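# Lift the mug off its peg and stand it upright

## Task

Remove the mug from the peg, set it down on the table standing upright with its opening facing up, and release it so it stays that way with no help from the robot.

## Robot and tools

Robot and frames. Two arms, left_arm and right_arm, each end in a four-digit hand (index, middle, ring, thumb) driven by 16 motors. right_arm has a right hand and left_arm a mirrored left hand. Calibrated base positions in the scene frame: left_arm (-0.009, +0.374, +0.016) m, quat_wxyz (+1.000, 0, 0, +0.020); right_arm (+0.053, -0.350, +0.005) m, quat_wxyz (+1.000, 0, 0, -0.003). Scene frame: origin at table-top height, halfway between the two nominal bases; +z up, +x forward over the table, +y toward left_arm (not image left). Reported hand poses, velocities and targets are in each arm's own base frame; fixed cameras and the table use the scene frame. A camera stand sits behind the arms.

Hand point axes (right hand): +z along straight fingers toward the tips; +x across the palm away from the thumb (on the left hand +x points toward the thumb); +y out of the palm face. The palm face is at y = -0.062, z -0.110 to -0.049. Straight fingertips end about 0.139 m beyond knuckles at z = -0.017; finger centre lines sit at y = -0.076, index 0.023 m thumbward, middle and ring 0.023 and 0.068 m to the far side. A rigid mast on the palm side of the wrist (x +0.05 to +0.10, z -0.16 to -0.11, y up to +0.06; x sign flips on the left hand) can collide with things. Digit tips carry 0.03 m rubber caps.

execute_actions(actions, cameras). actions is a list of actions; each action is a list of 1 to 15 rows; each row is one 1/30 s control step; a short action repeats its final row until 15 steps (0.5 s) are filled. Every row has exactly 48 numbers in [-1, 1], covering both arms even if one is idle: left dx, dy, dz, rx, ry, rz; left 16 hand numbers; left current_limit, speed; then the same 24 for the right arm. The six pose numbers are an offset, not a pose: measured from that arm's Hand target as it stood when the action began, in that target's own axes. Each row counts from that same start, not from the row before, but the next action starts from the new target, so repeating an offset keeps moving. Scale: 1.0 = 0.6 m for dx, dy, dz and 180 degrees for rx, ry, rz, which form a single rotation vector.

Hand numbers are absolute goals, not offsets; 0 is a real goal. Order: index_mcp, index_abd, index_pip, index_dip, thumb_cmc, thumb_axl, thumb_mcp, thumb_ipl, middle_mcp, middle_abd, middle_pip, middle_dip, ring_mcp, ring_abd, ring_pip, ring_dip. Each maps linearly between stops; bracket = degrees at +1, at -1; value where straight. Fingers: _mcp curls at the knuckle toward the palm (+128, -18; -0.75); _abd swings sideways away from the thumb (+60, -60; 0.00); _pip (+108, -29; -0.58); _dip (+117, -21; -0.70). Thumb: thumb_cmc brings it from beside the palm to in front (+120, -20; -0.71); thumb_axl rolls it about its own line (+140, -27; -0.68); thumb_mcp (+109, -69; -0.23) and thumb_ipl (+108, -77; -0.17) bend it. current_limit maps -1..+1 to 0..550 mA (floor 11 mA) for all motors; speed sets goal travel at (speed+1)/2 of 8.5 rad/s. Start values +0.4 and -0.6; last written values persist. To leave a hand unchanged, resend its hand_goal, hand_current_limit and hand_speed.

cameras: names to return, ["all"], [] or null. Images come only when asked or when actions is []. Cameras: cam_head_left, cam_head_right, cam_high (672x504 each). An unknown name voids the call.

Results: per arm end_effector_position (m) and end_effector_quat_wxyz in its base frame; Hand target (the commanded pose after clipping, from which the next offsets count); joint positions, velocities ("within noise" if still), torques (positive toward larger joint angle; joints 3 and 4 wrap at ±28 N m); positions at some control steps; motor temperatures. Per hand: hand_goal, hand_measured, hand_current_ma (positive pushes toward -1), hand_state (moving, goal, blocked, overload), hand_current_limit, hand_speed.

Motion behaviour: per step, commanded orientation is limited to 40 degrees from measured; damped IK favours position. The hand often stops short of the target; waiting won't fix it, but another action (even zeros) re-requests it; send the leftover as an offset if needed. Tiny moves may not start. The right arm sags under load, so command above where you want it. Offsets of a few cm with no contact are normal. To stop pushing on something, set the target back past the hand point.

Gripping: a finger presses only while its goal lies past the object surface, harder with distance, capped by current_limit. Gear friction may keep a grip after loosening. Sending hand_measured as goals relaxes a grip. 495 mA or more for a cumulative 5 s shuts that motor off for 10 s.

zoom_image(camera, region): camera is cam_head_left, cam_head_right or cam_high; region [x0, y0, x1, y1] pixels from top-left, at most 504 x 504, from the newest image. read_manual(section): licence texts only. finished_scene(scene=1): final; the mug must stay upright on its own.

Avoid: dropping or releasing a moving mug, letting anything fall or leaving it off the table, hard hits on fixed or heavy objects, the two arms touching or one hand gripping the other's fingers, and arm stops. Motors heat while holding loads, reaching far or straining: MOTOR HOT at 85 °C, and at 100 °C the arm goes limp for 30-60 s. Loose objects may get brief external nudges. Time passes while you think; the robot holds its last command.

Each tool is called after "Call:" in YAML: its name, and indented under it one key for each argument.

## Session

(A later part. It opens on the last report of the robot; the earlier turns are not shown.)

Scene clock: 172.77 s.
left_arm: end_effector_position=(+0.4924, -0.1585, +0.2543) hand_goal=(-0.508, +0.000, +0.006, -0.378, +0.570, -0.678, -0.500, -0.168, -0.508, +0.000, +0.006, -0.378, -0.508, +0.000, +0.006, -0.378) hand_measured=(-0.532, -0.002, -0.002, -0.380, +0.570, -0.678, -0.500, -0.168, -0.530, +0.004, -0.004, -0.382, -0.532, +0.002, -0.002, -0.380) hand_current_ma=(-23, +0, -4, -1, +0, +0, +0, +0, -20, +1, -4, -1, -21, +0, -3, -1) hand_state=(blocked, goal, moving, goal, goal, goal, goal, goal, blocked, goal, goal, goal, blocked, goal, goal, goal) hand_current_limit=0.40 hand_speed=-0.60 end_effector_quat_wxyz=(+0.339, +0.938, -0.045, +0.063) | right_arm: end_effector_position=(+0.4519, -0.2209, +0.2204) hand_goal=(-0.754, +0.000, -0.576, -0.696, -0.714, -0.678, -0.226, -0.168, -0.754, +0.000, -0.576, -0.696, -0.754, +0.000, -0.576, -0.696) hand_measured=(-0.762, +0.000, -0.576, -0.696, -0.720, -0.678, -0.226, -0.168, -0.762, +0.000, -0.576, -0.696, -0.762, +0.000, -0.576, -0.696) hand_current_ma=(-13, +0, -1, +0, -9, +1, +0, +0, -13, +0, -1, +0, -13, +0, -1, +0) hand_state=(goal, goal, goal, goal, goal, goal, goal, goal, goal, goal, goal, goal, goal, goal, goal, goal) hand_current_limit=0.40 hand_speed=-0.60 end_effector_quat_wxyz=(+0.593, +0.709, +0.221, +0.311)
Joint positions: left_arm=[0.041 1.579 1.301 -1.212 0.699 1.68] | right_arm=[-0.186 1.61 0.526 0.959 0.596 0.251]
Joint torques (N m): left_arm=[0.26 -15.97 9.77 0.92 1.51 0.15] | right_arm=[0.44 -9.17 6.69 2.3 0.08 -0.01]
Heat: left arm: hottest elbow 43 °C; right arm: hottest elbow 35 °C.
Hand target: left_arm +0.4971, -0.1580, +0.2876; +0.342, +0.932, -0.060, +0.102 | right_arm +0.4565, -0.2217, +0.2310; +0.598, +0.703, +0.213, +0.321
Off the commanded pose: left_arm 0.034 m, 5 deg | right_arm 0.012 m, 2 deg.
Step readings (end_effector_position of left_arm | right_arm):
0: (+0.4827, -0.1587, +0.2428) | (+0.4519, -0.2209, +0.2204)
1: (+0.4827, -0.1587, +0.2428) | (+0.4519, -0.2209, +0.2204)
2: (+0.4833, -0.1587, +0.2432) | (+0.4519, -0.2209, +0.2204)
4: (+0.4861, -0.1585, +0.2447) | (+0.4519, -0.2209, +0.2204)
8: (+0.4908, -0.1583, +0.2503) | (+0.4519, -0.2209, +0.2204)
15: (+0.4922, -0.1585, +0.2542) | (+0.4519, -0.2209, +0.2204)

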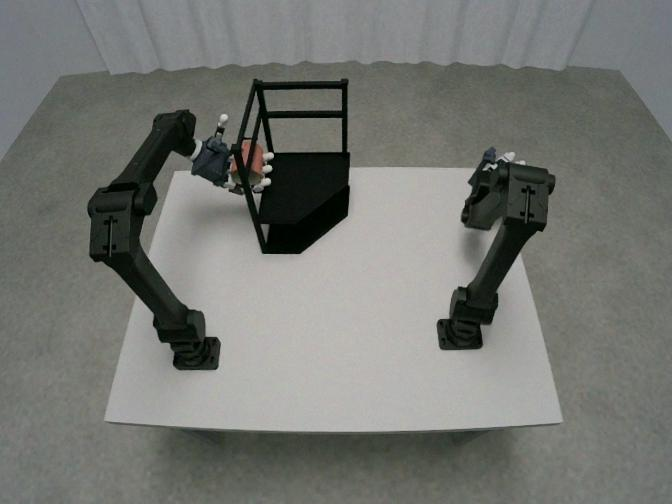

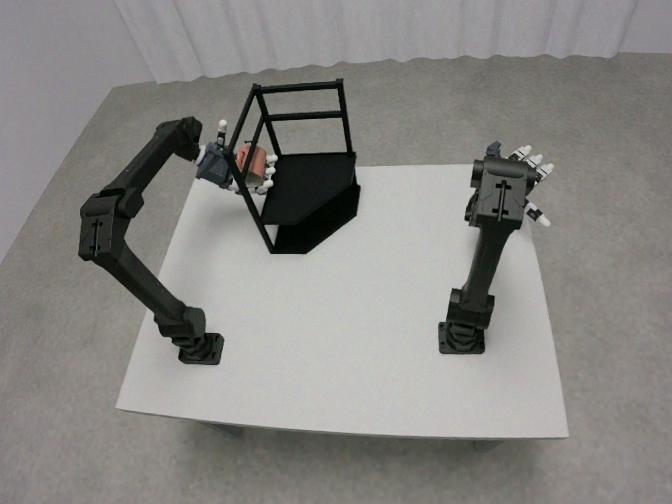

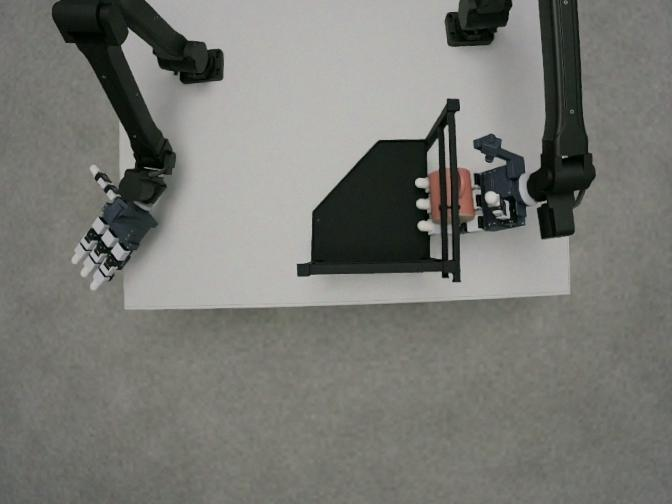

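Call:
execute_actions:
  actions:
    - [[-0.007,-0.0188,0.0223,0,0,0,-0.507,0,0.12,-0.26,0.571,-0.678,-0.5,-0.168,-0.507,0,0.226,-0.159,-0.507,0,0.226,-0.159,0.4,-0.9,0,0,0,0,0,0,-0.754,0,-0.576,-0.696,-0.714,-0.678,-0.226,-0.168,-0.754,0,-0.576,-0.696,-0.754,0,-0.576,-0.696,0.4,-0.6]]
  cameras: ["all"]

Call:
zoom_image:
  camera: "cam_high"
  region: [410, 160, 500, 250]

Call:
zoom_image:
  camera: "cam_head_right"
  region: [200, 110, 300, 210]

Scene clock: 176.77 s.
left_arm: end_effector_position=(+0.4972, -0.1583, +0.2529) hand_goal=(-0.508, +0.000, +0.120, -0.260, +0.570, -0.678, -0.500, -0.168, -0.508, +0.000, +0.226, -0.160, -0.508, +0.000, +0.226, -0.160) hand_measured=(-0.532, -0.002, +0.112, -0.262, +0.570, -0.678, -0.500, -0.168, -0.530, +0.004, +0.184, -0.188, -0.532, +0.002, +0.208, -0.168) hand_current_ma=(-23, +0, -3, -1, +0, +0, +0, +0, -20, +1, -54, -27, -21, +0, -12, -3) hand_state=(blocked, goal, goal, goal, goal, goal, goal, goal, blocked, goal, blocked, blocked, blocked, goal, goal, goal) hand_current_limit=0.40 hand_speed=-0.90 end_effector_quat_wxyz=(+0.337, +0.937, -0.052, +0.081) | right_arm: end_effector_position=(+0.4519, -0.2209, +0.2204) hand_goal=(-0.754, +0.000, -0.576, -0.696, -0.714, -0.678, -0.226, -0.168, -0.754, +0.000, -0.576, -0.696, -0.754, +0.000, -0.576, -0.696) hand_measured=(-0.762, +0.000, -0.576, -0.696, -0.720, -0.678, -0.226, -0.168, -0.762, +0.000, -0.576, -0.696, -0.762, +0.000, -0.576, -0.696) hand_current_ma=(-13, +0, -1, +0, -9, +1, +0, +0, -13, +0, -1, +0, -13, +0, -1, +0) hand_state=(goal, goal, goal, goal, goal, goal, goal, goal, goal, goal, goal, goal, goal, goal, goal, goal) hand_current_limit=0.40 hand_speed=-0.60 end_effector_quat_wxyz=(+0.593, +0.709, +0.221, +0.311)
Joint positions: left_arm=[0.041 1.579 1.294 -1.167 0.699 1.681] | right_arm=[-0.186 1.61 0.526 0.959 0.596 0.251]
Joint torques (N m): left_arm=[-0.26 -14.27 7.79 0.95 1.48 0.1] | right_arm=[0.26 -9.11 6.68 2.25 0.09 -0.01]
Heat: left arm: hottest elbow 43 °C; right arm: hottest elbow 35 °C.
Hand target: left_arm +0.4970, -0.1580, +0.2697; +0.342, +0.932, -0.060, +0.102 | right_arm +0.4565, -0.2217, +0.2310; +0.598, +0.703, +0.213, +0.321
Off the commanded pose: left_arm 0.017 m, 3 deg | right_arm 0.012 m, 2 deg.
Step readings (end_effector_position of left_arm | right_arm):
0: (+0.4925, -0.1585, +0.2543) | (+0.4519, -0.2209, +0.2204)
1: (+0.4925, -0.1585, +0.2543) | (+0.4519, -0.2209, +0.2204)
2: (+0.4930, -0.1585, +0.2544) | (+0.4519, -0.2209, +0.2204)
4: (+0.4949, -0.1584, +0.2548) | (+0.4519, -0.2209, +0.2204)
8: (+0.4978, -0.1583, +0.2553) | (+0.4519, -0.2209, +0.2204)
15: (+0.4973, -0.1583, +0.2531) | (+0.4519, -0.2209, +0.2204)

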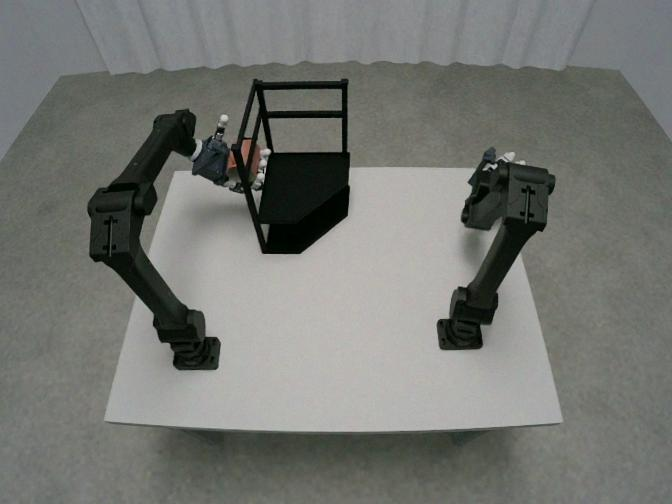

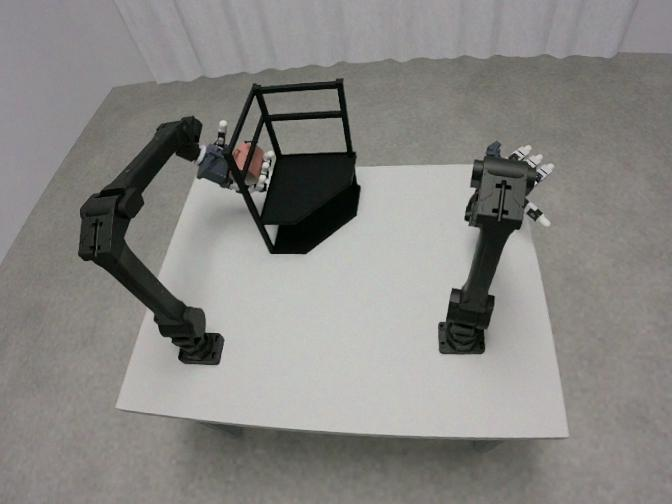

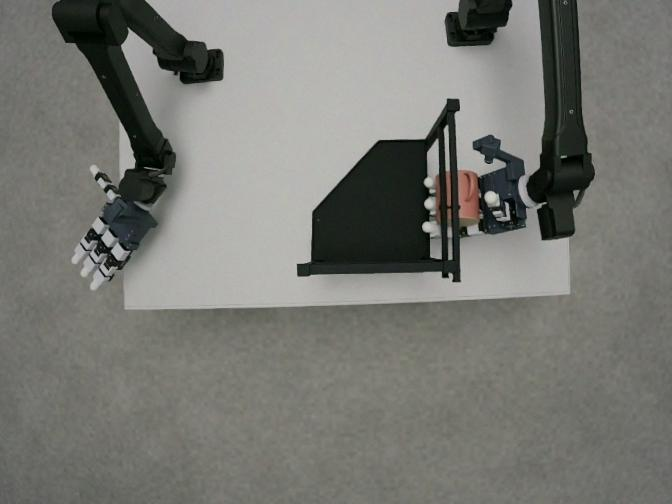

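Scaled by 5.600 from the camera's 672x504 image, which has a finer 960x720 frame.

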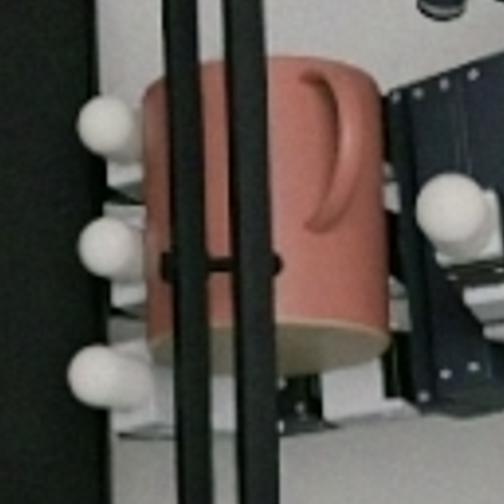

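Scaled by 5.040 from the camera's 672x504 image, which has a finer 960x720 frame.

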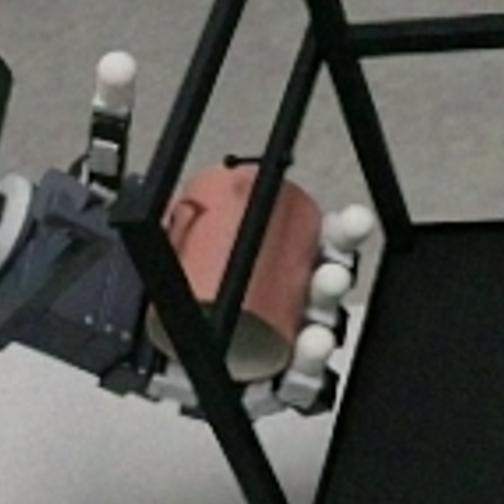

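Call:
execute_actions:
  actions:
    - [[-0.0075,-0.063,-0.0285,0,0,0,-0.507,0,0.12,-0.26,0.571,-0.678,-0.5,-0.168,-0.507,0,0.226,-0.159,-0.507,0,0.226,-0.159,0.4,-0.9,0,0,0,0,0,0,-0.754,0,-0.576,-0.696,-0.714,-0.678,-0.226,-0.168,-0.754,0,-0.576,-0.696,-0.754,0,-0.576,-0.696,0.4,-0.6]]
  cameras: ["cam_high","cam_head_right"]

Call:
zoom_image:
  camera: "cam_high"
  region: [410, 160, 510, 260]

Call:
zoom_image:
  camera: "cam_head_right"
  region: [190, 110, 290, 210]

Scene clock: 178.50 s.
left_arm: end_effector_position=(+0.4971, -0.1152, +0.2475) hand_goal=(-0.508, +0.000, +0.120, -0.260, +0.570, -0.678, -0.500, -0.168, -0.508, +0.000, +0.226, -0.160, -0.508, +0.000, +0.226, -0.160) hand_measured=(-0.532, -0.002, +0.112, -0.262, +0.570, -0.678, -0.500, -0.168, -0.530, +0.004, +0.184, -0.188, -0.532, +0.002, +0.210, -0.166) hand_current_ma=(-23, +0, -3, -1, +0, +0, +0, +0, -20, +1, -51, -25, -21, +0, -10, -3) hand_state=(blocked, goal, goal, goal, goal, goal, goal, goal, blocked, goal, blocked, blocked, blocked, goal, goal, goal) hand_current_limit=0.40 hand_speed=-0.90 end_effector_quat_wxyz=(+0.336, +0.936, -0.054, +0.095) | right_arm: end_effector_position=(+0.4519, -0.2209, +0.2204) hand_goal=(-0.754, +0.000, -0.576, -0.696, -0.714, -0.678, -0.226, -0.168, -0.754, +0.000, -0.576, -0.696, -0.754, +0.000, -0.576, -0.696) hand_measured=(-0.762, +0.000, -0.576, -0.696, -0.720, -0.678, -0.226, -0.168, -0.762, +0.000, -0.576, -0.696, -0.762, +0.000, -0.576, -0.696) hand_current_ma=(-13, +0, -1, +0, -9, +1, +0, +0, -13, +0, -1, +0, -13, +0, -1, +0) hand_state=(goal, goal, goal, goal, goal, goal, goal, goal, goal, goal, goal, goal, goal, goal, goal, goal) hand_current_limit=0.40 hand_speed=-0.60 end_effector_quat_wxyz=(+0.593, +0.709, +0.221, +0.311)
Joint positions: left_arm=[0.133 1.592 1.294 -1.199 0.71 1.792] | right_arm=[-0.186 1.61 0.526 0.959 0.596 0.251]
Joint torques (N m): left_arm=[-0.38 -13.51 8.08 0.27 1.53 0.06] | right_arm=[0.44 -9 6.72 2.32 0.07 -0.02]
Heat: left arm: hottest elbow 43 °C; right arm: hottest elbow 35 °C.
Hand target: left_arm +0.4970, -0.1179, +0.2577; +0.342, +0.932, -0.060, +0.102 | right_arm +0.4565, -0.2217, +0.2310; +0.598, +0.703, +0.213, +0.321
Off the commanded pose: left_arm 0.011 m, 1 deg | right_arm 0.012 m, 2 deg.
Step readings (end_effector_position of left_arm | right_arm):
0: (+0.4972, -0.1583, +0.2529) | (+0.4519, -0.2209, +0.2204)
1: (+0.4972, -0.1583, +0.2529) | (+0.4519, -0.2209, +0.2204)
2: (+0.4969, -0.1574, +0.2533) | (+0.4519, -0.2209, +0.2204)
4: (+0.4963, -0.1528, +0.2540) | (+0.4519, -0.2209, +0.2204)
8: (+0.4978, -0.1306, +0.2529) | (+0.4519, -0.2209, +0.2204)
15: (+0.4985, -0.1149, +0.2479) | (+0.4519, -0.2209, +0.2204)
Images, in order (width x height): cam_head_right 672x504, cam_high 672x504.

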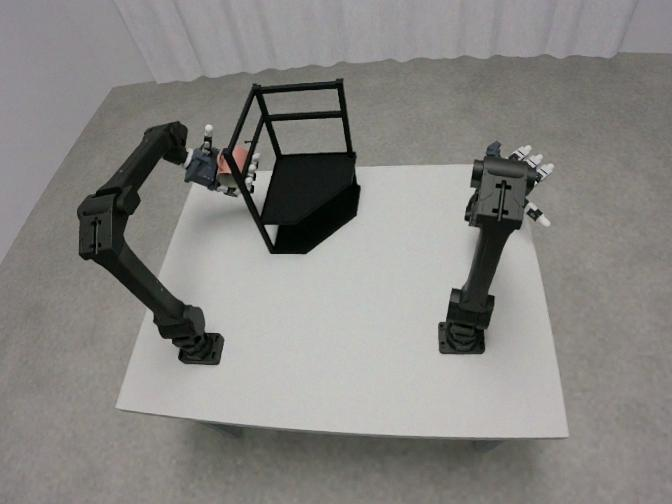

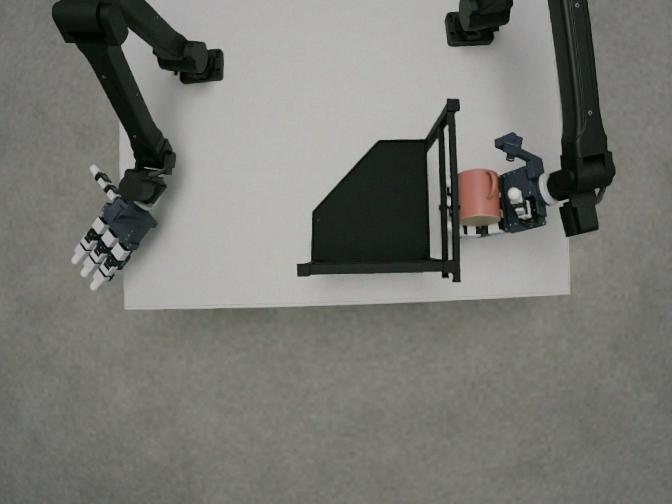

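Scaled by 5.040 from the camera's 672x504 image, which has a finer 960x720 frame.

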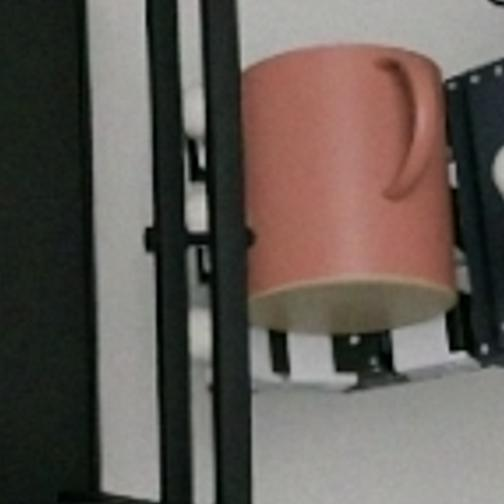

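Scaled by 5.040 from the camera's 672x504 image, which has a finer 960x720 frame.

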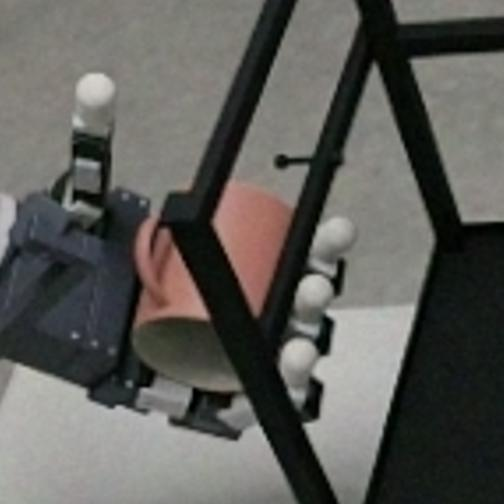

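Call:
execute_actions:
  actions:
    - [[-0.0463,-0.0385,-0.0803,-0.0883,0.0273,-0.0561,-0.44,0,0.12,-0.26,0.571,-0.678,-0.22,-0.168,-0.44,0,0.226,-0.159,-0.44,0,0.226,-0.159,0.4,-0.9,0,0,0,0,0,0,-0.754,0,-0.576,-0.696,-0.714,-0.678,-0.226,-0.168,-0.754,0,-0.576,-0.696,-0.754,0,-0.576,-0.696,0.4,-0.6]]
  cameras: ["all"]

Call:
zoom_image:
  camera: "cam_high"
  region: [410, 150, 530, 270]

Call:
zoom_image:
  camera: "cam_head_right"
  region: [180, 110, 280, 210]

Scene clock: 191.33 s.
left_arm: end_effector_position=(+0.4709, -0.0649, +0.2539) hand_goal=(-0.440, +0.000, +0.120, -0.260, +0.570, -0.678, -0.220, -0.168, -0.440, +0.000, +0.226, -0.160, -0.440, +0.000, +0.226, -0.160) hand_measured=(-0.468, -0.002, +0.114, -0.262, +0.570, -0.678, -0.220, -0.168, -0.466, +0.004, +0.220, -0.164, -0.468, +0.002, +0.220, -0.162) hand_current_ma=(-28, +0, -2, +0, +0, +0, +0, +0, -25, +1, -3, -1, -28, +0, -2, -1) hand_state=(blocked, goal, goal, goal, goal, goal, goal, goal, blocked, goal, goal, goal, blocked, goal, goal, goal) hand_current_limit=0.40 hand_speed=-0.90 end_effector_quat_wxyz=(+0.473, +0.876, +0.035, +0.087) | right_arm: end_effector_position=(+0.4519, -0.2209, +0.2204) hand_goal=(-0.754, +0.000, -0.576, -0.696, -0.714, -0.678, -0.226, -0.168, -0.754, +0.000, -0.576, -0.696, -0.754, +0.000, -0.576, -0.696) hand_measured=(-0.762, +0.000, -0.576, -0.696, -0.720, -0.678, -0.226, -0.168, -0.762, +0.000, -0.576, -0.696, -0.762, +0.000, -0.576, -0.696) hand_current_ma=(-13, +0, -1, +0, -9, +1, +0, +0, -13, +0, -1, +0, -13, +0, -1, +0) hand_state=(goal, goal, goal, goal, goal, goal, goal, goal, goal, goal, goal, goal, goal, goal, goal, goal) hand_current_limit=0.40 hand_speed=-0.60 end_effector_quat_wxyz=(+0.593, +0.709, +0.221, +0.311)
Joint positions: left_arm=[0.284 1.589 1.154 -1.235 1.001 1.829] | right_arm=[-0.186 1.61 0.526 0.959 0.596 0.251]
Joint torques (N m): left_arm=[-0.21 -14.04 7.2 -0.06 1.71 0.19] | right_arm=[0.26 -9.17 6.75 2.28 0.08 -0.02]
Heat: left arm: hottest elbow 44 °C; right arm: hottest elbow 35 °C.
Hand target: left_arm +0.4671, -0.0680, +0.2728; +0.477, +0.873, +0.023, +0.102 | right_arm +0.4565, -0.2217, +0.2310; +0.598, +0.703, +0.213, +0.321
Off the commanded pose: left_arm 0.020 m, 2 deg | right_arm 0.012 m, 2 deg.
Step readings (end_effector_position of left_arm | right_arm):
0: (+0.4970, -0.1152, +0.2475) | (+0.4519, -0.2209, +0.2204)
1: (+0.4967, -0.1157, +0.2483) | (+0.4519, -0.2209, +0.2204)
2: (+0.4953, -0.1158, +0.2529) | (+0.4519, -0.2209, +0.2204)
4: (+0.4890, -0.1124, +0.2631) | (+0.4519, -0.2209, +0.2204)
8: (+0.4771, -0.0848, +0.2554) | (+0.4519, -0.2209, +0.2204)
15: (+0.4724, -0.0642, +0.2534) | (+0.4519, -0.2209, +0.2204)

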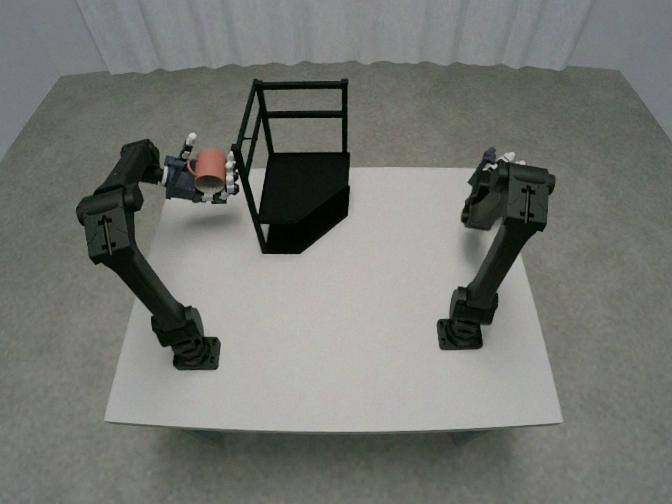

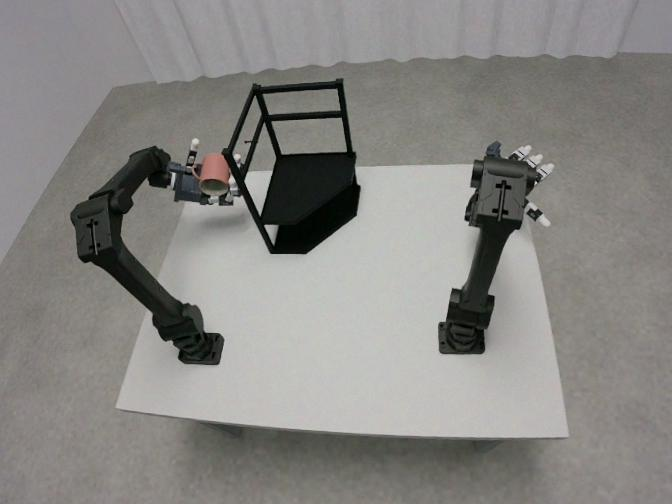

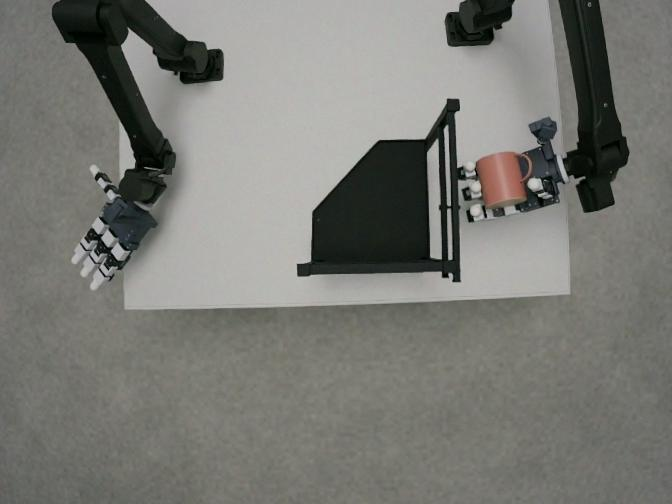

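Scaled by 4.200 from the camera's 672x504 image, which has a finer 960x720 frame.

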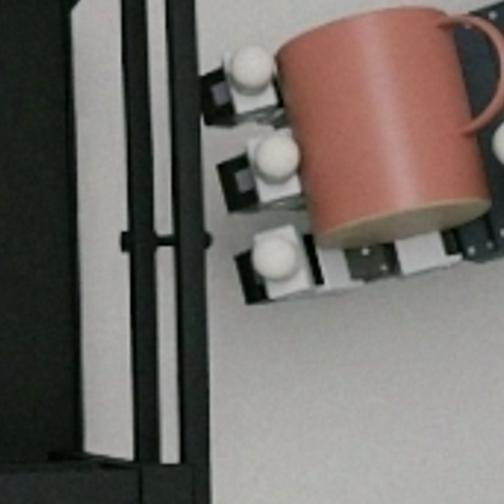

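Scaled by 5.040 from the camera's 672x504 image, which has a finer 960x720 frame.

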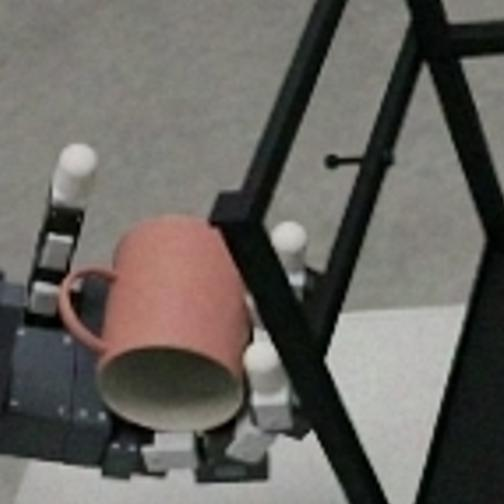

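Call:
execute_actions:
  actions:
    - [[-0.0365,-0.0267,-0.0791,-0.083,0.0342,-0.0457,-0.44,0,0.12,-0.26,0.571,-0.678,-0.09,-0.168,-0.44,0,0.226,-0.159,-0.44,0,0.226,-0.159,0.4,-0.9,0,0,0,0,0,0,-0.754,0,-0.576,-0.696,-0.714,-0.678,-0.226,-0.168,-0.754,0,-0.576,-0.696,-0.754,0,-0.576,-0.696,0.4,-0.6]]
  cameras: ["all"]

Call:
zoom_image:
  camera: "cam_high"
  region: [430, 130, 550, 250]

Call:
zoom_image:
  camera: "cam_head_left"
  region: [150, 120, 250, 220]

Scene clock: 194.17 s.
left_arm: end_effector_position=(+0.4391, -0.0237, +0.2657) hand_goal=(-0.440, +0.000, +0.120, -0.260, +0.570, -0.678, -0.090, -0.168, -0.440, +0.000, +0.226, -0.160, -0.440, +0.000, +0.226, -0.160) hand_measured=(-0.460, -0.002, +0.114, -0.262, +0.570, -0.678, -0.090, -0.168, -0.458, +0.004, +0.220, -0.162, -0.462, +0.002, +0.220, -0.162) hand_current_ma=(-17, +0, -2, +0, +0, +0, +0, +0, -15, +1, -2, -1, -19, +0, -2, +0) hand_state=(blocked, goal, goal, goal, goal, goal, goal, goal, goal, goal, goal, goal, blocked, goal, goal, goal) hand_current_limit=0.40 hand_speed=-0.90 end_effector_quat_wxyz=(+0.588, +0.796, +0.107, +0.102) | right_arm: end_effector_position=(+0.4519, -0.2209, +0.2204) hand_goal=(-0.754, +0.000, -0.576, -0.696, -0.714, -0.678, -0.226, -0.168, -0.754, +0.000, -0.576, -0.696, -0.754, +0.000, -0.576, -0.696) hand_measured=(-0.762, +0.000, -0.576, -0.696, -0.720, -0.678, -0.226, -0.168, -0.762, +0.000, -0.576, -0.696, -0.762, +0.000, -0.576, -0.696) hand_current_ma=(-13, +0, -1, +0, -9, +1, +0, +0, -13, +0, -1, +0, -13, +0, -1, +0) hand_state=(goal, goal, goal, goal, goal, goal, goal, goal, goal, goal, goal, goal, goal, goal, goal, goal) hand_current_limit=0.40 hand_speed=-0.60 end_effector_quat_wxyz=(+0.593, +0.709, +0.221, +0.311)
Joint positions: left_arm=[0.399 1.579 1.015 -1.305 1.264 1.923] | right_arm=[-0.186 1.61 0.526 0.959 0.596 0.251]
Joint torques (N m): left_arm=[0.03 -13.27 6.5 -0.13 1.7 0.17] | right_arm=[0.44 -9.11 6.72 2.28 0.09 -0.02]
Heat: left arm: hottest elbow 44 °C; right arm: hottest elbow 35 °C.
Hand target: left_arm +0.4371, -0.0230, +0.2809; +0.590, +0.793, +0.097, +0.116 | right_arm +0.4565, -0.2217, +0.2310; +0.598, +0.703, +0.213, +0.321
Off the commanded pose: left_arm 0.015 m, 2 deg | right_arm 0.012 m, 2 deg.
Step readings (end_effector_position of left_arm | right_arm):
0: (+0.4709, -0.0649, +0.2539) | (+0.4519, -0.2209, +0.2204)
1: (+0.4706, -0.0651, +0.2548) | (+0.4519, -0.2209, +0.2204)
2: (+0.4696, -0.0643, +0.2596) | (+0.4519, -0.2209, +0.2204)
4: (+0.4633, -0.0582, +0.2693) | (+0.4519, -0.2209, +0.2204)
8: (+0.4492, -0.0355, +0.2641) | (+0.4519, -0.2209, +0.2204)
15: (+0.4422, -0.0225, +0.2647) | (+0.4519, -0.2209, +0.2204)

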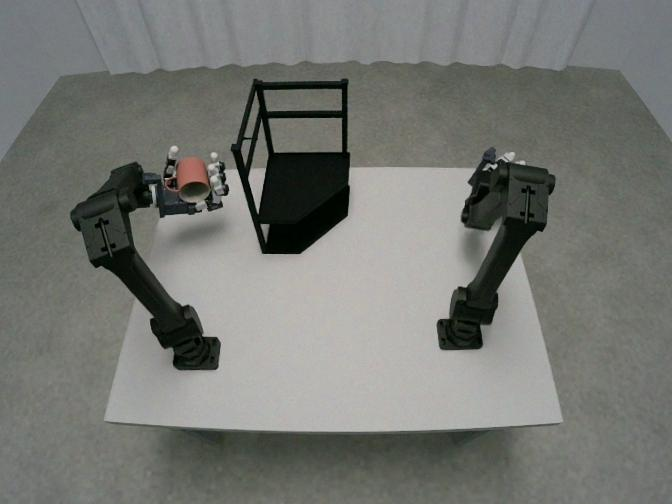

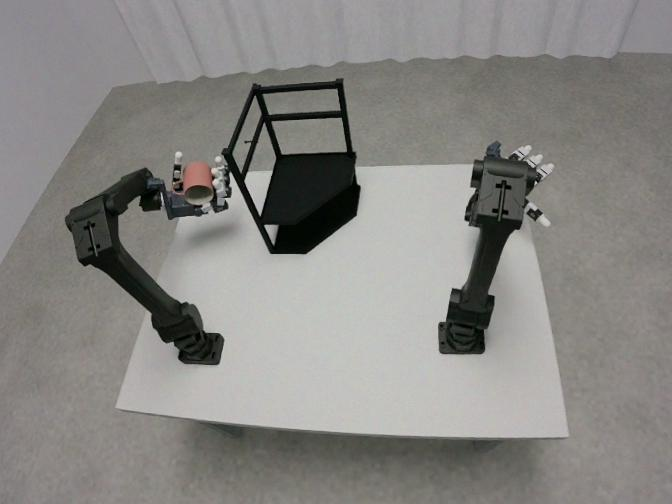

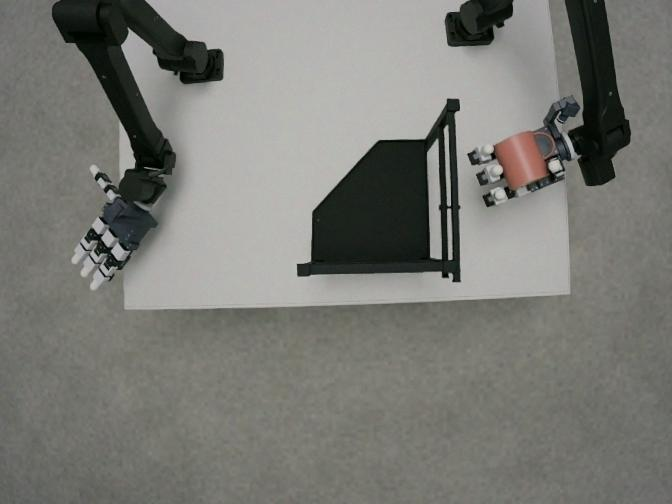

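Scaled by 4.200 from the camera's 672x504 image, which has a finer 960x720 frame.

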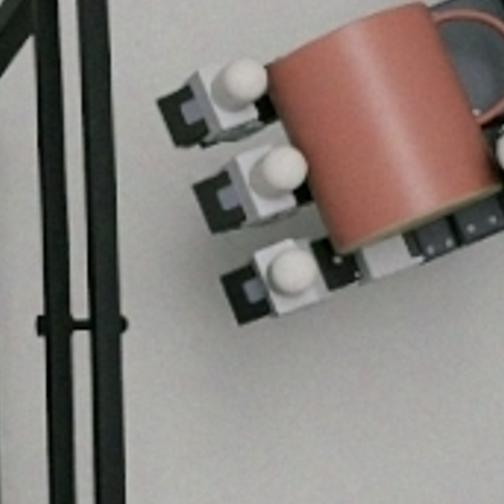

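Scaled by 5.040 from the camera's 672x504 image, which has a finer 960x720 frame.

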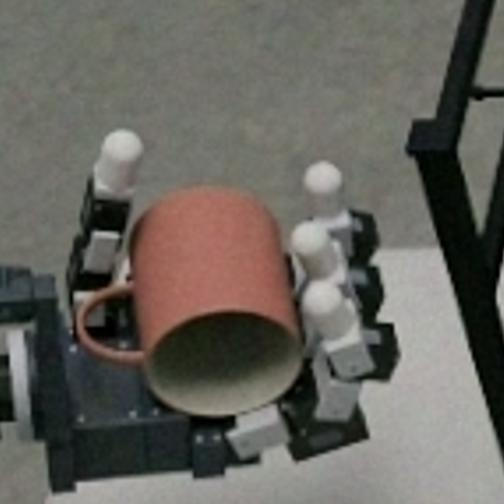

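Call:
execute_actions:
  actions:
    - [[-0.0166,-0.0067,-0.058,-0.0798,0.0374,-0.0847,-0.44,0,0.12,-0.26,0.314,-0.678,-0.09,-0.168,-0.44,0,0.226,-0.159,-0.44,0,0.226,-0.159,0.4,-0.9,0,0,0,0,0,0,-0.754,0,-0.576,-0.696,-0.714,-0.678,-0.226,-0.168,-0.754,0,-0.576,-0.696,-0.754,0,-0.576,-0.696,0.4,-0.6]]
  cameras: ["all"]

Call:
zoom_image:
  camera: "cam_high"
  region: [450, 110, 580, 240]

Call:
zoom_image:
  camera: "cam_head_left"
  region: [130, 120, 230, 220]

Scene clock: 201.17 s.
left_arm: end_effector_position=(+0.4391, -0.0241, +0.2626) hand_goal=(-0.440, +0.000, +0.120, -0.260, +0.314, -0.678, -0.090, -0.168, -0.440, +0.000, +0.226, -0.160, -0.440, +0.000, +0.226, -0.160) hand_measured=(-0.460, -0.002, +0.114, -0.262, +0.314, -0.678, -0.090, -0.168, -0.458, +0.004, +0.220, -0.162, -0.462, +0.002, +0.220, -0.162) hand_current_ma=(-17, +0, -2, +0, +0, +0, +0, +0, -15, +1, -2, -1, -19, +0, -2, +0) hand_state=(blocked, goal, goal, goal, goal, goal, goal, goal, goal, goal, goal, goal, blocked, goal, goal, goal) hand_current_limit=0.40 hand_speed=-0.90 end_effector_quat_wxyz=(+0.584, +0.798, +0.107, +0.099) | right_arm: end_effector_position=(+0.4519, -0.2209, +0.2204) hand_goal=(-0.754, +0.000, -0.576, -0.696, -0.714, -0.678, -0.226, -0.168, -0.754, +0.000, -0.576, -0.696, -0.754, +0.000, -0.576, -0.696) hand_measured=(-0.762, +0.000, -0.576, -0.696, -0.720, -0.678, -0.226, -0.168, -0.762, +0.000, -0.576, -0.696, -0.762, +0.000, -0.576, -0.696) hand_current_ma=(-13, +0, -1, +0, -9, +1, +0, +0, -13, +0, -1, +0, -13, +0, -1, +0) hand_state=(goal, goal, goal, goal, goal, goal, goal, goal, goal, goal, goal, goal, goal, goal, goal, goal) hand_current_limit=0.40 hand_speed=-0.60 end_effector_quat_wxyz=(+0.593, +0.709, +0.221, +0.311)
Joint positions: left_arm=[0.399 1.583 1.015 -1.305 1.254 1.923] | right_arm=[-0.186 1.61 0.526 0.959 0.596 0.251]
Joint torques (N m): left_arm=[0.03 -11.22 6.09 0.05 1.52 0.14] | right_arm=[0.32 -9.17 6.69 2.32 0.06 -0.02]
Heat: left arm: hottest elbow 43 °C; right arm: hottest elbow 35 °C.
Hand target: left_arm +0.4391, -0.0237, +0.2656; +0.588, +0.796, +0.107, +0.102 (last step not sent: back at the drive's target) | right_arm +0.4565, -0.2217, +0.2310; +0.598, +0.703, +0.213, +0.321
Off the commanded pose: left_arm 0.045 m, 22 deg | right_arm 0.012 m, 2 deg.
Step readings (end_effector_position of left_arm | right_arm):
0: (+0.4391, -0.0237, +0.2657) | (+0.4519, -0.2209, +0.2204)
1: (+0.4391, -0.0237, +0.2657) | (+0.4519, -0.2209, +0.2204) HELD (not all sent) left_arm
2: (+0.4391, -0.0238, +0.2656) | (+0.4519, -0.2209, +0.2204) HELD (not all sent) left_arm
4: (+0.4389, -0.0239, +0.2650) | (+0.4519, -0.2209, +0.2204) HELD (not all sent) left_arm
8: (+0.4388, -0.0241, +0.2640) | (+0.4519, -0.2209, +0.2204) HELD (not all sent) left_arm
15: (+0.4391, -0.0241, +0.2627) | (+0.4519, -0.2209, +0.2204) HELD (not all sent) left_arm
HELD (not all sent) left_arm: steps 1 to 15.
pose unreachable (left arm): on one or more control steps of this call, first in action 0 (counted from 0), this arm could not follow its commanded pose, so it was not sent that pose on those steps. It may still have moved: this result reports where it is.
cause: moving toward the commanded pose would bring two parts of the arm too close to each other (joints 4 (wrist pitch) to 6 (wrist roll) lie between them).

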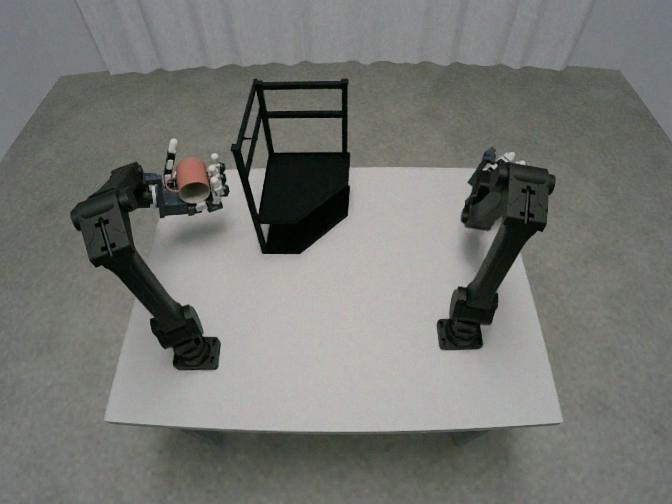

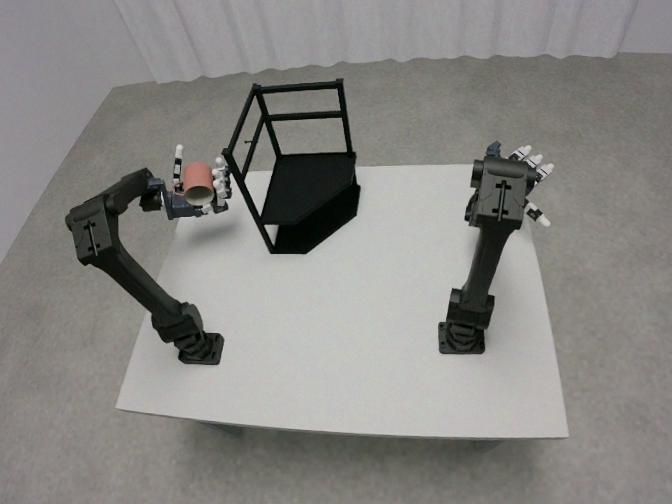

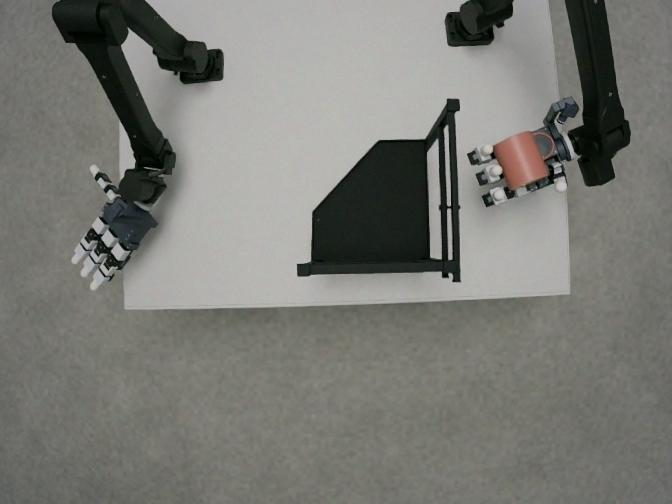

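Scaled by 3.877 from the camera's 672x504 image, which has a finer 960x720 frame.

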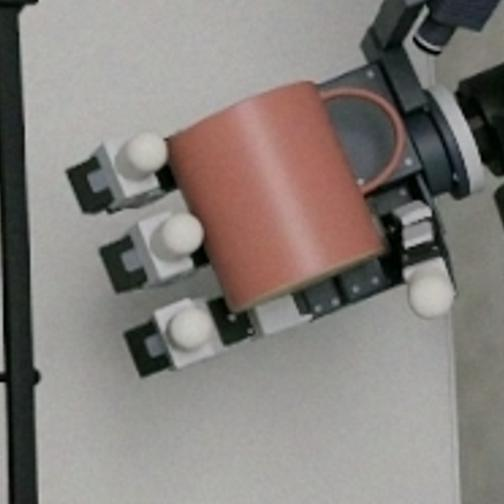

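Scaled by 5.040 from the camera's 672x504 image, which has a finer 960x720 frame.

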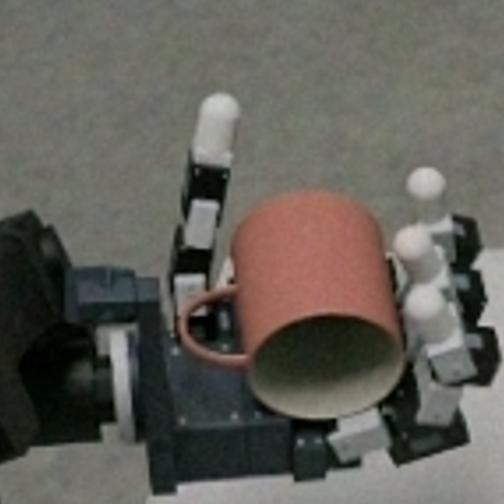

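Call:
execute_actions:
  actions:
    - [[0.0263,0.0103,-0.0315,0.0446,0.0876,-0.0213,-0.44,0,0.12,-0.26,0.314,-0.678,-0.09,-0.168,-0.44,0,0.226,-0.159,-0.44,0,0.226,-0.159,0.4,-0.9,0,0,0,0,0,0,-0.754,0,-0.576,-0.696,-0.714,-0.678,-0.226,-0.168,-0.754,0,-0.576,-0.696,-0.754,0,-0.576,-0.696,0.4,-0.6]]
  cameras: ["cam_head_left","cam_high"]

Call:
zoom_image:
  camera: "cam_high"
  region: [450, 110, 580, 240]

Call:
zoom_image:
  camera: "cam_head_left"
  region: [130, 120, 230, 220]

Scene clock: 211.87 s.
left_arm: end_effector_position=(+0.4502, -0.0013, +0.2614) hand_goal=(-0.440, +0.000, +0.120, -0.260, +0.314, -0.678, -0.090, -0.168, -0.440, +0.000, +0.226, -0.160, -0.440, +0.000, +0.226, -0.160) hand_measured=(-0.458, -0.002, +0.114, -0.262, +0.314, -0.678, -0.090, -0.168, -0.458, +0.004, +0.220, -0.162, -0.460, +0.002, +0.220, -0.162) hand_current_ma=(-13, +0, -2, +0, +0, +0, +0, +0, -15, +1, -2, -1, -17, +0, -2, +0) hand_state=(goal, goal, goal, goal, goal, goal, goal, goal, goal, goal, goal, goal, goal, goal, goal, goal) hand_current_limit=0.40 hand_speed=-0.90 end_effector_quat_wxyz=(+0.515, +0.815, +0.218, +0.151) | right_arm: end_effector_position=(+0.4519, -0.2209, +0.2204) hand_goal=(-0.754, +0.000, -0.576, -0.696, -0.714, -0.678, -0.226, -0.168, -0.754, +0.000, -0.576, -0.696, -0.754, +0.000, -0.576, -0.696) hand_measured=(-0.762, +0.000, -0.576, -0.696, -0.720, -0.678, -0.226, -0.168, -0.762, +0.000, -0.576, -0.696, -0.762, +0.000, -0.576, -0.696) hand_current_ma=(-13, +0, -1, +0, -9, +1, +0, +0, -13, +0, -1, +0, -13, +0, -1, +0) hand_state=(goal, goal, goal, goal, goal, goal, goal, goal, goal, goal, goal, goal, goal, goal, goal, goal) hand_current_limit=0.40 hand_speed=-0.60 end_effector_quat_wxyz=(+0.593, +0.709, +0.221, +0.311)
Joint positions: left_arm=[0.434 1.374 0.866 -0.825 1.12 1.332] | right_arm=[-0.186 1.61 0.526 0.959 0.596 0.251]
Joint torques (N m): left_arm=[-0.62 -12.22 7.08 1.25 1.49 -0.01] | right_arm=[0.32 -9.47 6.69 2.29 0.07 -0.03]
Heat: left arm: hottest elbow 42 °C; right arm: hottest elbow 35 °C.
Hand target: left_arm +0.4490, -0.0036, +0.2776; +0.514, +0.809, +0.220, +0.183 | right_arm +0.4565, -0.2217, +0.2310; +0.598, +0.703, +0.213, +0.321
Off the commanded pose: left_arm 0.016 m, 4 deg | right_arm 0.012 m, 2 deg.
Step readings (end_effector_position of left_arm | right_arm):
0: (+0.4391, -0.0241, +0.2626) | (+0.4519, -0.2209, +0.2204)
1: (+0.4392, -0.0241, +0.2619) | (+0.4519, -0.2209, +0.2204)
2: (+0.4401, -0.0237, +0.2597) | (+0.4519, -0.2209, +0.2204)
4: (+0.4421, -0.0220, +0.2523) | (+0.4519, -0.2209, +0.2204)
8: (+0.4433, -0.0130, +0.2532) | (+0.4519, -0.2209, +0.2204)
15: (+0.4442, -0.0068, +0.2687) | (+0.4519, -0.2209, +0.2204)
Images, in order (width x height): cam_head_left 672x504, cam_high 672x504.

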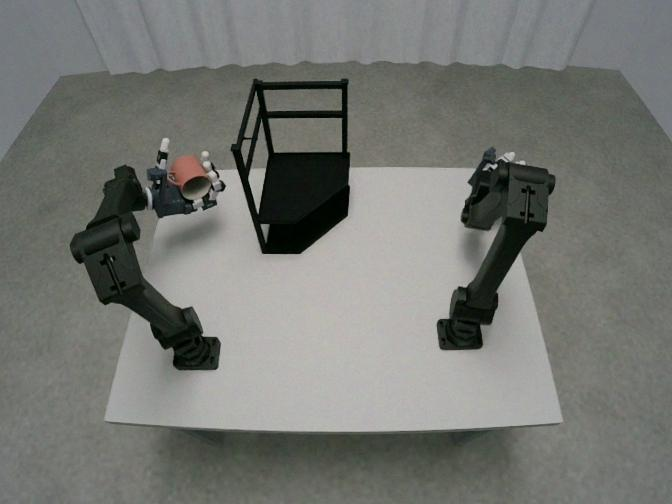

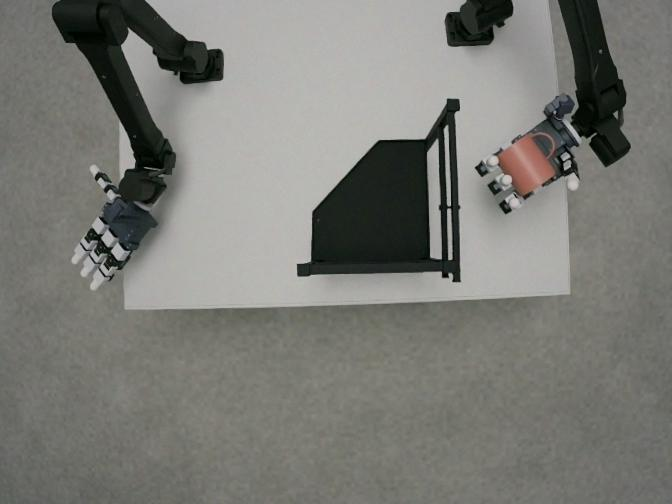

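Scaled by 3.877 from the camera's 672x504 image, which has a finer 960x720 frame.

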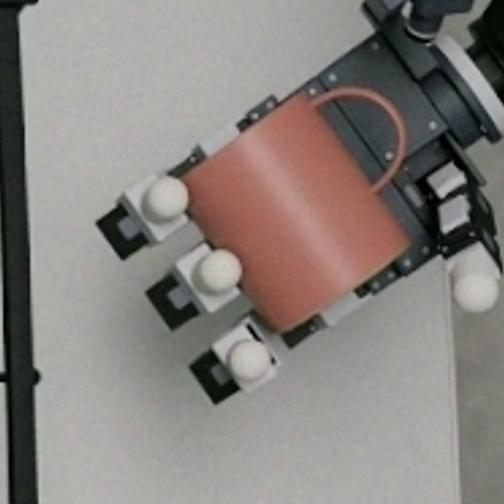

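Scaled by 5.040 from the camera's 672x504 image, which has a finer 960x720 frame.

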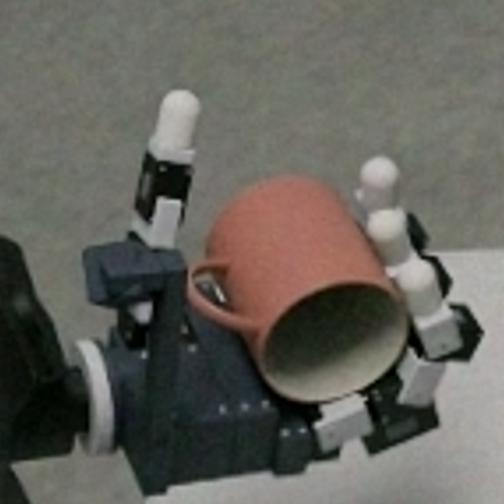

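Call:
execute_actions:
  actions:
    - [[0,0,0,0.0061,0.0889,-0.0456,-0.44,0,0.12,-0.26,0.314,-0.678,-0.09,-0.168,-0.44,0,0.226,-0.159,-0.44,0,0.226,-0.159,0.4,-0.9,0,0,0,0,0,0,-0.754,0,-0.576,-0.696,-0.714,-0.678,-0.226,-0.168,-0.754,0,-0.576,-0.696,-0.754,0,-0.576,-0.696,0.4,-0.6]]
  cameras: ["cam_head_left","cam_high"]

Call:
zoom_image:
  camera: "cam_high"
  region: [450, 110, 580, 240]

Call:
zoom_image:
  camera: "cam_head_left"
  region: [130, 120, 230, 220]

Scene clock: 214.40 s.
left_arm: end_effector_position=(+0.4483, +0.0020, +0.2576) hand_goal=(-0.440, +0.000, +0.120, -0.260, +0.314, -0.678, -0.090, -0.168, -0.440, +0.000, +0.226, -0.160, -0.440, +0.000, +0.226, -0.160) hand_measured=(-0.458, -0.002, +0.114, -0.262, +0.314, -0.678, -0.090, -0.168, -0.458, +0.004, +0.220, -0.162, -0.460, +0.002, +0.220, -0.162) hand_current_ma=(-13, +0, -2, +0, +0, +0, +0, +0, -15, +1, -2, -1, -17, +0, -2, +0) hand_state=(goal, goal, goal, goal, goal, goal, goal, goal, goal, goal, goal, goal, goal, goal, goal, goal) hand_current_limit=0.40 hand_speed=-0.90 end_effector_quat_wxyz=(+0.476, +0.773, +0.357, +0.220) | right_arm: end_effector_position=(+0.4519, -0.2209, +0.2204) hand_goal=(-0.754, +0.000, -0.576, -0.696, -0.714, -0.678, -0.226, -0.168, -0.754, +0.000, -0.576, -0.696, -0.754, +0.000, -0.576, -0.696) hand_measured=(-0.762, +0.000, -0.576, -0.696, -0.720, -0.678, -0.226, -0.168, -0.762, +0.000, -0.576, -0.696, -0.762, +0.000, -0.576, -0.696) hand_current_ma=(-13, +0, -1, +0, -9, +1, +0, +0, -13, +0, -1, +0, -13, +0, -1, +0) hand_state=(goal, goal, goal, goal, goal, goal, goal, goal, goal, goal, goal, goal, goal, goal, goal, goal) hand_current_limit=0.40 hand_speed=-0.60 end_effector_quat_wxyz=(+0.593, +0.709, +0.221, +0.311)
Joint positions: left_arm=[0.368 1.136 0.619 -0.297 0.902 0.694] | right_arm=[-0.186 1.61 0.526 0.959 0.596 0.251]
Joint torques (N m): left_arm=[-1.03 -9.35 8.32 2.47 1.01 0.11] | right_arm=[0.38 -9.23 6.72 2.3 0.07 -0.01]
Heat: left arm: hottest elbow 42 °C; right arm: hottest elbow 35 °C.
Hand target: left_arm +0.4490, -0.0037, +0.2775; +0.482, +0.763, +0.348, +0.254 | right_arm +0.4565, -0.2217, +0.2310; +0.598, +0.703, +0.213, +0.321
Off the commanded pose: left_arm 0.021 m, 4 deg | right_arm 0.012 m, 2 deg.
Step readings (end_effector_position of left_arm | right_arm):
0: (+0.4502, -0.0013, +0.2614) | (+0.4519, -0.2209, +0.2204)
1: (+0.4504, -0.0011, +0.2609) | (+0.4519, -0.2209, +0.2204)
2: (+0.4514, -0.0001, +0.2585) | (+0.4519, -0.2209, +0.2204)
4: (+0.4506, +0.0009, +0.2533) | (+0.4519, -0.2209, +0.2204)
8: (+0.4427, -0.0001, +0.2552) | (+0.4519, -0.2209, +0.2204)
15: (+0.4434, -0.0033, +0.2655) | (+0.4519, -0.2209, +0.2204)
Images, in order (width x height): cam_head_left 672x504, cam_high 672x504.

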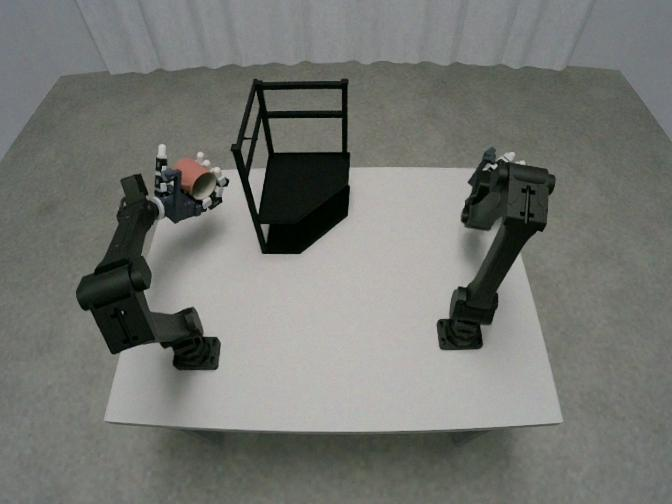

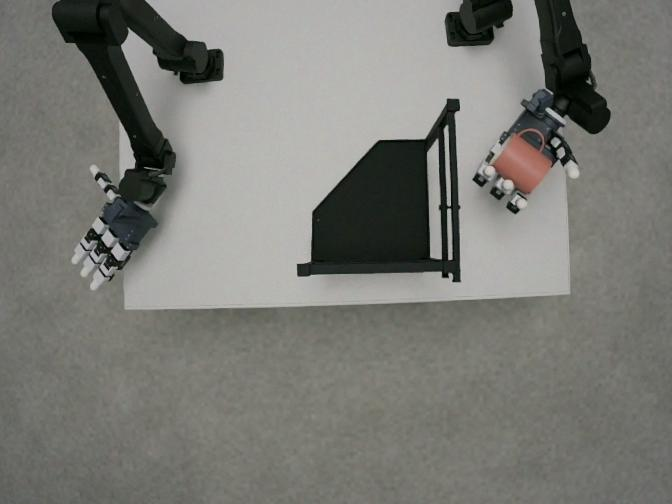

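Scaled by 3.877 from the camera's 672x504 image, which has a finer 960x720 frame.

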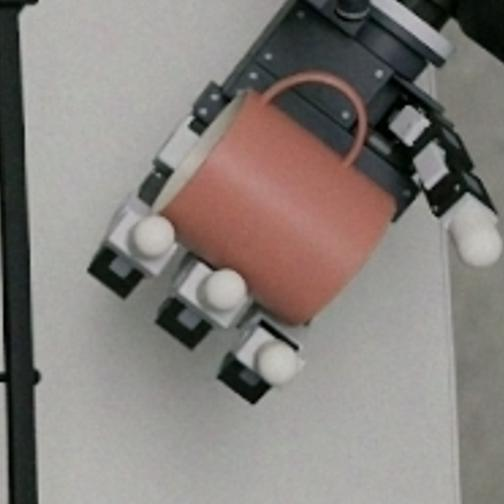

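Scaled by 5.040 from the camera's 672x504 image, which has a finer 960x720 frame.

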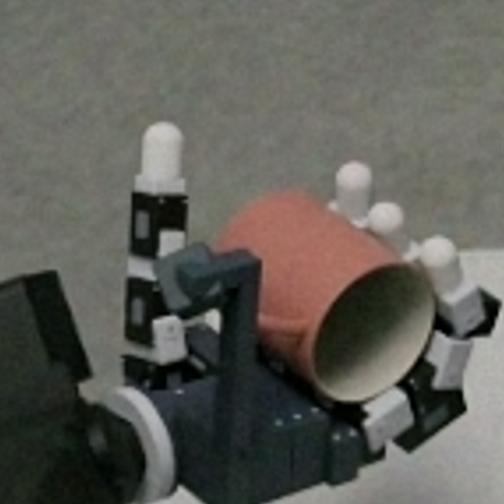

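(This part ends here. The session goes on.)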